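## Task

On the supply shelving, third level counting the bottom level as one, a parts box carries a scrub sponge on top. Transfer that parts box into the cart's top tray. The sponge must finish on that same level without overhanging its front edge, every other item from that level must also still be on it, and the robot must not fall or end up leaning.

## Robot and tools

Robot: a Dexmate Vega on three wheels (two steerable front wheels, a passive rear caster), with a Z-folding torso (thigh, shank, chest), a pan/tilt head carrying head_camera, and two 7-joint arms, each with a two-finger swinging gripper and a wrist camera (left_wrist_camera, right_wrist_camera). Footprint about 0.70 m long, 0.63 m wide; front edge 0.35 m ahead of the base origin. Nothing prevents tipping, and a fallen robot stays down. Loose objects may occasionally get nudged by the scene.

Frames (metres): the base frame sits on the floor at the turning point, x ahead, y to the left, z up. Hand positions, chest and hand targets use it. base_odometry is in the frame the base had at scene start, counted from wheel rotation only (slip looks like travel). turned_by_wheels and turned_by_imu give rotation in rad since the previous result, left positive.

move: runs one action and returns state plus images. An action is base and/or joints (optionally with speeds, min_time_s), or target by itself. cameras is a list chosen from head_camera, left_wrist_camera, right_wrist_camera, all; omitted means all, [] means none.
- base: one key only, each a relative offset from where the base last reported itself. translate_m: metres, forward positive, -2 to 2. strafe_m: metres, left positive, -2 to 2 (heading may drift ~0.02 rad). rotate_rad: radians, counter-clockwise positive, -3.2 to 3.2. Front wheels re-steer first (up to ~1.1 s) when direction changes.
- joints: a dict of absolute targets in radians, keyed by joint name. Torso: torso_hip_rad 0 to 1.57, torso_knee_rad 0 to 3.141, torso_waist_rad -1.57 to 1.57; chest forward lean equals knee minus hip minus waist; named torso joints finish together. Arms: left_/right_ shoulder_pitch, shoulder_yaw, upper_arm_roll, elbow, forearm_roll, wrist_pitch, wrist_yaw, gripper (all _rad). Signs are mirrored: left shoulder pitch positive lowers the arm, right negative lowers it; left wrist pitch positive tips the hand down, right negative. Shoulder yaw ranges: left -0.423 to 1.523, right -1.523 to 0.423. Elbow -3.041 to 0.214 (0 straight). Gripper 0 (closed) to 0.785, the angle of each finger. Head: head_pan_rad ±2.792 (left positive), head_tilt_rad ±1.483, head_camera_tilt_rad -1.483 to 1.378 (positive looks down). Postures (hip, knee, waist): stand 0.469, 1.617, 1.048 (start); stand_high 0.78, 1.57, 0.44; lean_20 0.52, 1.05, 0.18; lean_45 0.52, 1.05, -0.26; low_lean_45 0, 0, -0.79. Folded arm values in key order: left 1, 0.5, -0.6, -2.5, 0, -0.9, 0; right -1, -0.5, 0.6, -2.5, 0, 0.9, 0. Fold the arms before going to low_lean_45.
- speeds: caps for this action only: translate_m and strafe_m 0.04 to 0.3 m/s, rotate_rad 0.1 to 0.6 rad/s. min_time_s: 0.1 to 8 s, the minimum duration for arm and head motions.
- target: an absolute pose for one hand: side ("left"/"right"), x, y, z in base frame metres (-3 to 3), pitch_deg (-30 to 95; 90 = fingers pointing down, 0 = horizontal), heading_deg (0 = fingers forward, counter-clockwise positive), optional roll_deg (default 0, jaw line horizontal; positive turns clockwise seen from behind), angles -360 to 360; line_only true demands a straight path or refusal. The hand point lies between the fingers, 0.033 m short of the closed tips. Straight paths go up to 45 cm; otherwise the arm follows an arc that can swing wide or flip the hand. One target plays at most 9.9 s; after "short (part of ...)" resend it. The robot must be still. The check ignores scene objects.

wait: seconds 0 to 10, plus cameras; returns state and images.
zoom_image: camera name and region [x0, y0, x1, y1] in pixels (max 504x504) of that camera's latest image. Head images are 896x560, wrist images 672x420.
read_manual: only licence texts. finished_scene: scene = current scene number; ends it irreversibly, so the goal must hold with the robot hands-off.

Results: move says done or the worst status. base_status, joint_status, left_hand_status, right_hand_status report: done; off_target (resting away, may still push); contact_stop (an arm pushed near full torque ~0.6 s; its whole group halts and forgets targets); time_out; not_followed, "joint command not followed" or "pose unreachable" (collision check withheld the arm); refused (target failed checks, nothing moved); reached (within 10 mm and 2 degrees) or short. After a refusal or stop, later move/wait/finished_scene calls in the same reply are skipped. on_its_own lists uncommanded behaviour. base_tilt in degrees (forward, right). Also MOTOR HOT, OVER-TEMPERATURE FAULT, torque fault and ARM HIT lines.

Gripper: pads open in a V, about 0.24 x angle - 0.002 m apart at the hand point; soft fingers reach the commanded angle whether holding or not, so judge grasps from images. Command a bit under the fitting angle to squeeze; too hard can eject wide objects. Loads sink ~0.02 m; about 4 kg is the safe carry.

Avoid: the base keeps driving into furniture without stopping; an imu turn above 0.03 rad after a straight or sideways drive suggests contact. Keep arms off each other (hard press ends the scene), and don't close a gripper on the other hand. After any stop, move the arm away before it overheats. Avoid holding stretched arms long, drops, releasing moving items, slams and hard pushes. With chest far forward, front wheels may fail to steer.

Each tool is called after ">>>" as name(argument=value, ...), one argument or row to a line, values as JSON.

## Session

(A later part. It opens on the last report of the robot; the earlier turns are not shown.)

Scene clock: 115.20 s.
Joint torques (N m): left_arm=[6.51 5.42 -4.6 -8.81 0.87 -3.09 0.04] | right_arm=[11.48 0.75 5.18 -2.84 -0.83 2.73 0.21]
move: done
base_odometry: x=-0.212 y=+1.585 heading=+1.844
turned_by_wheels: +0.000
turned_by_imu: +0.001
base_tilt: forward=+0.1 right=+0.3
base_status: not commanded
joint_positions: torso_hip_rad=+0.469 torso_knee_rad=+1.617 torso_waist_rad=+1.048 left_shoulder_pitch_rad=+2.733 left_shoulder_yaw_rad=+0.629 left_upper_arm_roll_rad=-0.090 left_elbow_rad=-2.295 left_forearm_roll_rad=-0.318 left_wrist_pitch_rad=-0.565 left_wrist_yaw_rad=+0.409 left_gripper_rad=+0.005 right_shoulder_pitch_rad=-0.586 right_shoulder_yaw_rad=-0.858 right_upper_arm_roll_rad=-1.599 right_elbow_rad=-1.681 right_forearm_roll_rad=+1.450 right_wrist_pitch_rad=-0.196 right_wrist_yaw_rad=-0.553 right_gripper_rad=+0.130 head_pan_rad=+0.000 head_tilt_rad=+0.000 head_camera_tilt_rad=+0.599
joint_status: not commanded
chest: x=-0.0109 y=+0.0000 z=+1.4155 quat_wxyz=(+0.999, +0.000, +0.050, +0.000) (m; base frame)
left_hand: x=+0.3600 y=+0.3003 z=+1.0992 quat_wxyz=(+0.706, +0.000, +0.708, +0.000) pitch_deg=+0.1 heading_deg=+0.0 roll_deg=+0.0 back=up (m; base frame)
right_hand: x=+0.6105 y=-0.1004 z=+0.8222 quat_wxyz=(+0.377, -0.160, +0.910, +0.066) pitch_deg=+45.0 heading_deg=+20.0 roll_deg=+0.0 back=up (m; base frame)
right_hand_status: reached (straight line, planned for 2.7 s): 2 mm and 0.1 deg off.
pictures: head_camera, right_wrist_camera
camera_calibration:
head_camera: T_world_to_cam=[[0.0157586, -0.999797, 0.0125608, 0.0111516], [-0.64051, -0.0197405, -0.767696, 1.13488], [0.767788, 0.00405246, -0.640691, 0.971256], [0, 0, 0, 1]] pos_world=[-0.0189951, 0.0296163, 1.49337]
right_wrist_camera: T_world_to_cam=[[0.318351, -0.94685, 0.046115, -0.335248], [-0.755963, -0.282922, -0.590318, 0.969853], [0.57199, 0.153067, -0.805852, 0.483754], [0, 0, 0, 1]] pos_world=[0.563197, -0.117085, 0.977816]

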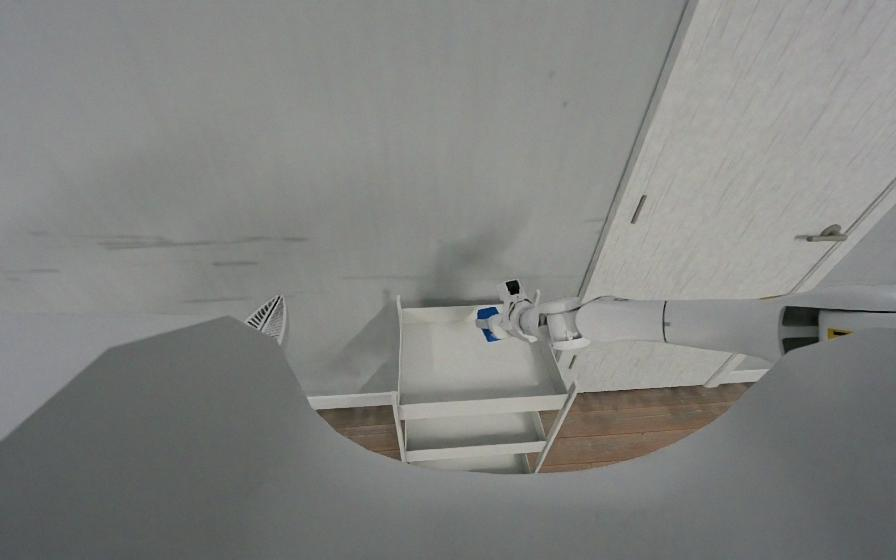

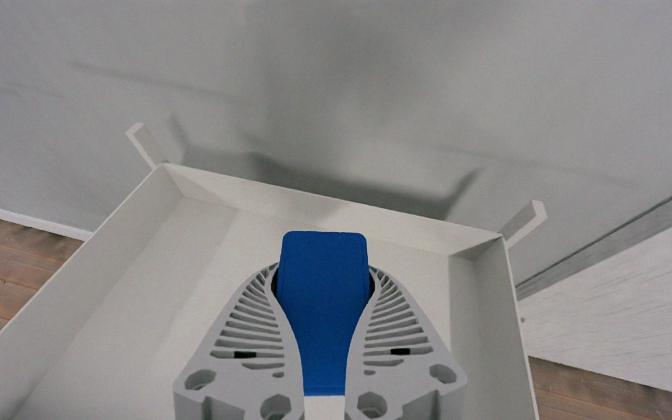

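>>> move(
  target={"side":"right","x":0.59,"y":-0.085,"z":0.71,"pitch_deg":45,"heading_deg":20,"line_only":true},
  cameras=["head_camera","right_wrist_camera"],
)

>>> move(
  target={"side":"right","x":0.59,"y":-0.085,"z":0.70,"pitch_deg":45,"heading_deg":20,"line_only":true},
  cameras=["right_wrist_camera"],
)

>>> zoom_image(
  camera="head_camera",
  region=[380, 270, 600, 430],
)

Scene clock: 118.80 s.
Joint torques (N m): left_arm=[7.14 4.51 -4.84 -8.53 0.74 -3.87 0.02] | right_arm=[10.38 0.7 3.24 -2 -0.45 2.21 0.3]
move: done
base_odometry: x=-0.212 y=+1.585 heading=+1.844
turned_by_wheels: +0.000
turned_by_imu: +0.001
base_tilt: forward=+0.2 right=+0.3
base_status: not commanded
joint_positions: torso_hip_rad=+0.469 torso_knee_rad=+1.617 torso_waist_rad=+1.048 left_shoulder_pitch_rad=+2.733 left_shoulder_yaw_rad=+0.629 left_upper_arm_roll_rad=-0.090 left_elbow_rad=-2.295 left_forearm_roll_rad=-0.318 left_wrist_pitch_rad=-0.565 left_wrist_yaw_rad=+0.409 left_gripper_rad=+0.005 right_shoulder_pitch_rad=-0.748 right_shoulder_yaw_rad=-0.616 right_upper_arm_roll_rad=-1.644 right_elbow_rad=-1.272 right_forearm_roll_rad=+1.343 right_wrist_pitch_rad=-0.008 right_wrist_yaw_rad=-0.423 right_gripper_rad=+0.130 head_pan_rad=+0.000 head_tilt_rad=+0.000 head_camera_tilt_rad=+0.599
joint_status: not commanded
chest: x=-0.0109 y=+0.0000 z=+1.4155 quat_wxyz=(+0.999, +0.000, +0.050, +0.000) (m; base frame)
left_hand: x=+0.3600 y=+0.3003 z=+1.0992 quat_wxyz=(+0.706, +0.000, +0.708, +0.000) pitch_deg=+0.1 heading_deg=+0.0 roll_deg=+0.0 back=up (m; base frame)
right_hand: x=+0.5904 y=-0.0853 z=+0.7112 quat_wxyz=(+0.377, -0.160, +0.910, +0.066) pitch_deg=+45.0 heading_deg=+20.0 roll_deg=+0.0 back=up (m; base frame)
right_hand_status: reached (straight line, planned for 1.6 s): 1 mm and 0.0 deg off.
pictures: head_camera, right_wrist_camera
camera_calibration:
head_camera: T_world_to_cam=[[0.0157586, -0.999797, 0.0125608, 0.0111516], [-0.64051, -0.0197405, -0.767696, 1.13488], [0.767788, 0.00405246, -0.640691, 0.971256], [0, 0, 0, 1]] pos_world=[-0.0189951, 0.0296163, 1.49337]
right_wrist_camera: T_world_to_cam=[[0.318786, -0.946698, 0.0462313, -0.309759], [-0.755756, -0.283321, -0.590391, 0.893374], [0.572021, 0.153269, -0.805792, 0.403522], [0, 0, 0, 1]] pos_world=[0.543097, -0.101985, 0.866916]

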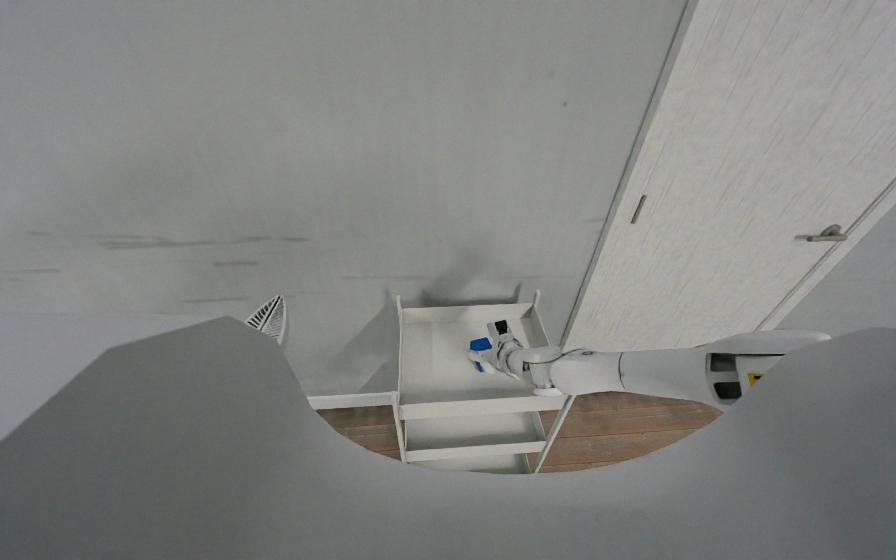

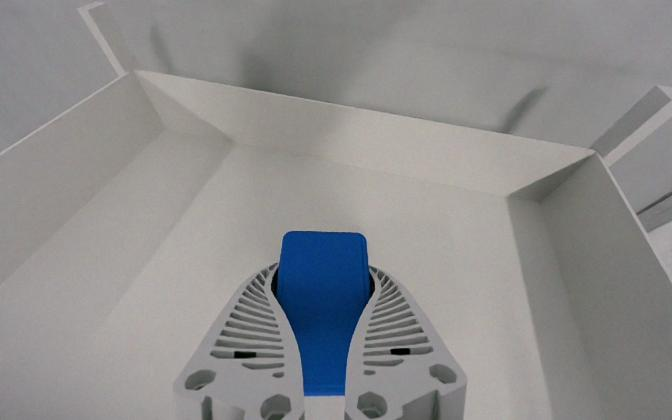

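Scene clock: 120.33 s.
Joint torques (N m): left_arm=[7.04 4.27 -4.9 -9.32 0.83 -4.25 0.12] | right_arm=[6.28 -1.45 1.89 0.9 -0.24 0.86 -0.17]
move: done
base_odometry: x=-0.212 y=+1.585 heading=+1.844
turned_by_wheels: +0.000
turned_by_imu: +0.000
base_tilt: forward=+0.2 right=+0.3
base_status: not commanded
joint_positions: torso_hip_rad=+0.469 torso_knee_rad=+1.617 torso_waist_rad=+1.048 left_shoulder_pitch_rad=+2.733 left_shoulder_yaw_rad=+0.629 left_upper_arm_roll_rad=-0.090 left_elbow_rad=-2.295 left_forearm_roll_rad=-0.318 left_wrist_pitch_rad=-0.565 left_wrist_yaw_rad=+0.409 left_gripper_rad=+0.005 right_shoulder_pitch_rad=-0.762 right_shoulder_yaw_rad=-0.585 right_upper_arm_roll_rad=-1.645 right_elbow_rad=-1.214 right_forearm_roll_rad=+1.336 right_wrist_pitch_rad=+0.010 right_wrist_yaw_rad=-0.399 right_gripper_rad=+0.130 head_pan_rad=+0.000 head_tilt_rad=+0.000 head_camera_tilt_rad=+0.599
joint_status: not commanded
chest: x=-0.0109 y=+0.0000 z=+1.4155 quat_wxyz=(+0.999, +0.000, +0.050, +0.000) (m; base frame)
left_hand: x=+0.3600 y=+0.3003 z=+1.0992 quat_wxyz=(+0.706, +0.000, +0.708, +0.000) pitch_deg=+0.1 heading_deg=+0.0 roll_deg=+0.0 back=up (m; base frame)
right_hand: x=+0.5904 y=-0.0848 z=+0.7013 quat_wxyz=(+0.377, -0.160, +0.910, +0.067) pitch_deg=+45.0 heading_deg=+20.0 roll_deg=+0.0 back=up (m; base frame)
right_hand_status: reached (straight line, planned for 0.5 s): 1 mm and 0.0 deg off.
pictures: right_wrist_camera
camera_calibration:
right_wrist_camera: T_world_to_cam=[[0.319032, -0.946622, 0.0461015, -0.308901], [-0.755205, -0.283308, -0.591102, 0.887818], [0.572611, 0.153764, -0.805278, 0.39475], [0, 0, 0, 1]] pos_world=[0.542996, -0.101585, 0.856915]

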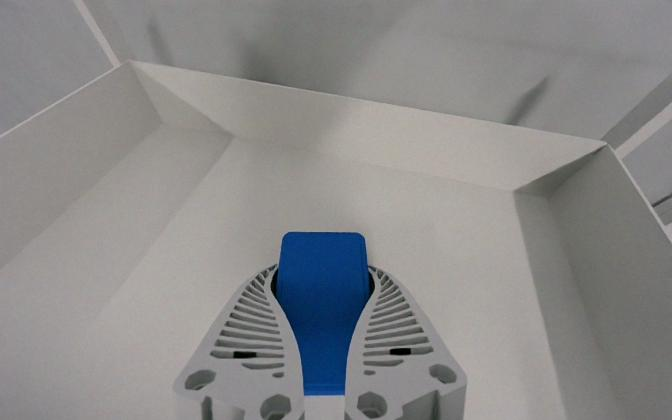

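This scene's latest camera images include none from head_camera. They are from: right_wrist_camera. head_camera's image comes with the result of a call that names it in "cameras".

>>> move(
  target={"side":"right","x":0.59,"y":-0.085,"z":0.697,"pitch_deg":45,"heading_deg":20,"line_only":true},
  cameras=[],
)

>>> move(
  joints={"right_gripper_rad": 0.45},
  cameras=["right_wrist_camera"],
)

>>> move(
  target={"side":"right","x":0.50,"y":-0.118,"z":0.80,"pitch_deg":45,"heading_deg":20,"line_only":true},
  cameras=["head_camera","right_wrist_camera"],
)

Scene clock: 121.60 s.
Joint torques (N m): left_arm=[7.99 4.34 -4.57 -8.07 0.8 -3.18 0.01] | right_arm=[3.1 -1.01 0.12 1.53 0.08 0.07 0.13]
move: done
base_odometry: x=-0.212 y=+1.585 heading=+1.844
turned_by_wheels: +0.000
turned_by_imu: +0.000
base_tilt: forward=+0.2 right=+0.3
base_status: not commanded
joint_positions: torso_hip_rad=+0.469 torso_knee_rad=+1.617 torso_waist_rad=+1.048 left_shoulder_pitch_rad=+2.733 left_shoulder_yaw_rad=+0.629 left_upper_arm_roll_rad=-0.090 left_elbow_rad=-2.295 left_forearm_roll_rad=-0.318 left_wrist_pitch_rad=-0.565 left_wrist_yaw_rad=+0.409 left_gripper_rad=+0.005 right_shoulder_pitch_rad=-0.766 right_shoulder_yaw_rad=-0.576 right_upper_arm_roll_rad=-1.645 right_elbow_rad=-1.196 right_forearm_roll_rad=+1.335 right_wrist_pitch_rad=+0.016 right_wrist_yaw_rad=-0.392 right_gripper_rad=+0.130 head_pan_rad=+0.000 head_tilt_rad=+0.000 head_camera_tilt_rad=+0.599
joint_status: not commanded
chest: x=-0.0112 y=+0.0000 z=+1.4155 quat_wxyz=(+0.999, +0.000, +0.050, +0.000) (m; base frame)
left_hand: x=+0.3598 y=+0.3003 z=+1.0993 quat_wxyz=(+0.707, +0.000, +0.708, +0.000) pitch_deg=+0.1 heading_deg=+0.0 roll_deg=+0.0 back=up (m; base frame)
right_hand: x=+0.5905 y=-0.0847 z=+0.6988 quat_wxyz=(+0.378, -0.160, +0.910, +0.067) pitch_deg=+44.9 heading_deg=+20.0 roll_deg=+0.0 back=up (m; base frame)
right_hand_status: reached (straight line, planned for 0.3 s): 2 mm and 0.1 deg off.
pictures: none
No camera images: "cameras" was empty.

Scene clock: 122.47 s.
Joint torques (N m): left_arm=[6.97 3.45 -4.73 -8.79 0.92 -3.42 0.03] | right_arm=[12.93 1.67 3.55 -0.69 -0.49 2.43 0.24]
move: done
base_odometry: x=-0.212 y=+1.585 heading=+1.844
turned_by_wheels: +0.000
turned_by_imu: +0.000
base_tilt: forward=+0.1 right=+0.4
base_status: not commanded
joint_positions: torso_hip_rad=+0.469 torso_knee_rad=+1.617 torso_waist_rad=+1.048 left_shoulder_pitch_rad=+2.733 left_shoulder_yaw_rad=+0.629 left_upper_arm_roll_rad=-0.090 left_elbow_rad=-2.295 left_forearm_roll_rad=-0.318 left_wrist_pitch_rad=-0.565 left_wrist_yaw_rad=+0.409 left_gripper_rad=+0.005 right_shoulder_pitch_rad=-0.768 right_shoulder_yaw_rad=-0.574 right_upper_arm_roll_rad=-1.645 right_elbow_rad=-1.191 right_forearm_roll_rad=+1.334 right_wrist_pitch_rad=+0.016 right_wrist_yaw_rad=-0.390 right_gripper_rad=+0.450 head_pan_rad=+0.000 head_tilt_rad=+0.000 head_camera_tilt_rad=+0.599
joint_status: all done
chest: x=-0.0112 y=+0.0000 z=+1.4155 quat_wxyz=(+0.999, +0.000, +0.050, +0.000) (m; base frame)
left_hand: x=+0.3598 y=+0.3003 z=+1.0993 quat_wxyz=(+0.707, +0.000, +0.708, +0.000) pitch_deg=+0.1 heading_deg=+0.0 roll_deg=+0.0 back=up (m; base frame)
right_hand: x=+0.5900 y=-0.0851 z=+0.6975 quat_wxyz=(+0.377, -0.160, +0.910, +0.066) pitch_deg=+45.0 heading_deg=+20.0 roll_deg=+0.0 back=up (m; base frame)
pictures: right_wrist_camera
camera_calibration:
right_wrist_camera: T_world_to_cam=[[0.31913, -0.946567, 0.0465613, -0.309132], [-0.755344, -0.283718, -0.590728, 0.884957], [0.572374, 0.153349, -0.805526, 0.392232], [0, 0, 0, 1]] pos_world=[0.542597, -0.101685, 0.853116]

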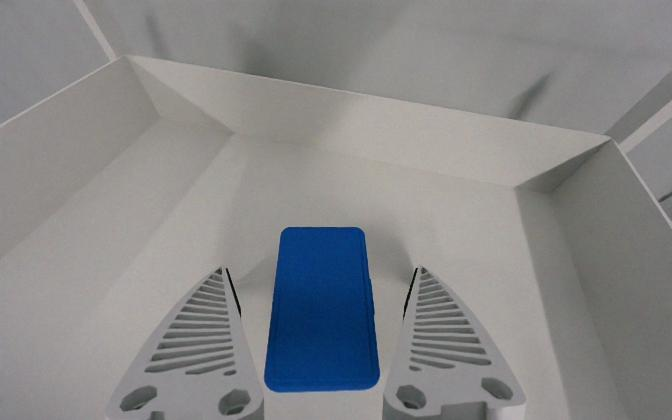

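Scene clock: 126.80 s.
Joint torques (N m): left_arm=[8.07 4.14 -5.02 -8.75 0.88 -3.89 0.09] | right_arm=[18.15 -4.54 3.57 -7.97 -0.61 1.68 -0.25]
move: done
base_odometry: x=-0.212 y=+1.585 heading=+1.844
turned_by_wheels: +0.000
turned_by_imu: +0.001
base_tilt: forward=+0.1 right=+0.3
base_status: not commanded
joint_positions: torso_hip_rad=+0.469 torso_knee_rad=+1.617 torso_waist_rad=+1.048 left_shoulder_pitch_rad=+2.733 left_shoulder_yaw_rad=+0.629 left_upper_arm_roll_rad=-0.090 left_elbow_rad=-2.295 left_forearm_roll_rad=-0.318 left_wrist_pitch_rad=-0.565 left_wrist_yaw_rad=+0.409 left_gripper_rad=+0.005 right_shoulder_pitch_rad=-0.724 right_shoulder_yaw_rad=-1.050 right_upper_arm_roll_rad=-1.689 right_elbow_rad=-1.962 right_forearm_roll_rad=+1.324 right_wrist_pitch_rad=-0.045 right_wrist_yaw_rad=-0.679 right_gripper_rad=+0.450 head_pan_rad=+0.000 head_tilt_rad=+0.000 head_camera_tilt_rad=+0.599
joint_status: not commanded
chest: x=-0.0112 y=+0.0000 z=+1.4155 quat_wxyz=(+0.999, +0.000, +0.050, +0.000) (m; base frame)
left_hand: x=+0.3598 y=+0.3003 z=+1.0993 quat_wxyz=(+0.707, +0.000, +0.708, +0.000) pitch_deg=+0.1 heading_deg=+0.0 roll_deg=+0.0 back=up (m; base frame)
right_hand: x=+0.5006 y=-0.1179 z=+0.7988 quat_wxyz=(+0.377, -0.160, +0.910, +0.066) pitch_deg=+45.0 heading_deg=+20.0 roll_deg=+0.0 back=up (m; base frame)
right_hand_status: reached (straight line, planned for 2.8 s): 1 mm and 0.0 deg off.
pictures: head_camera, right_wrist_camera
camera_calibration:
head_camera: T_world_to_cam=[[0.015755, -0.999797, 0.0125649, 0.0111502], [-0.640294, -0.0197401, -0.767876, 1.13496], [0.767968, 0.0040527, -0.640475, 0.971166], [0, 0, 0, 1]] pos_world=[-0.0192939, 0.0296163, 1.49337]
right_wrist_camera: T_world_to_cam=[[0.319114, -0.946574, 0.0465225, -0.316391], [-0.755782, -0.283797, -0.590129, 0.867791], [0.571804, 0.153158, -0.805967, 0.530652], [0, 0, 0, 1]] pos_world=[0.453398, -0.134484, 0.954516]

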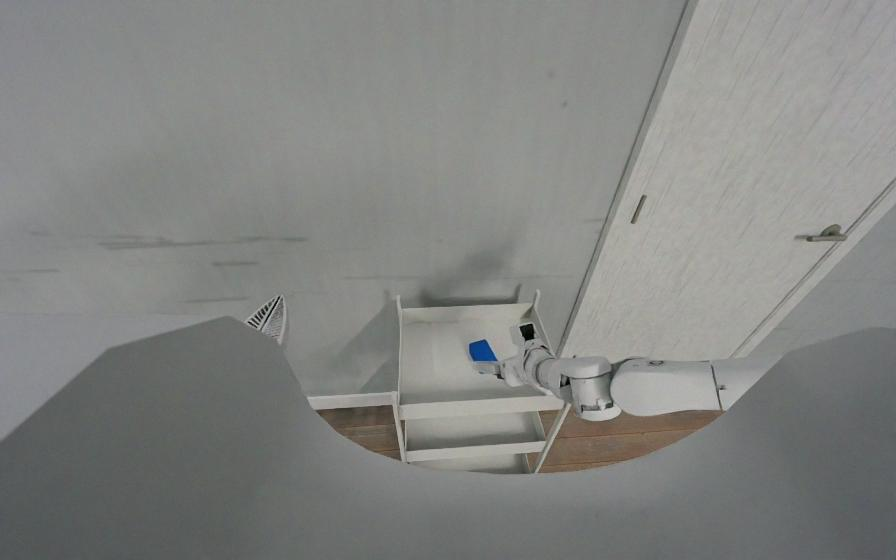

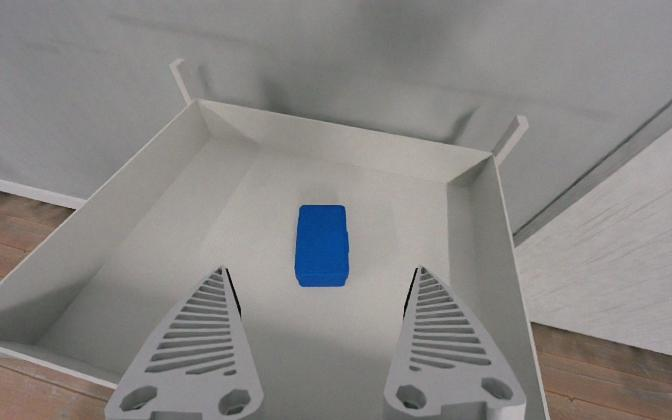

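>>> finished_scene(
  scene=3,
)

The scene is finished: the task was done.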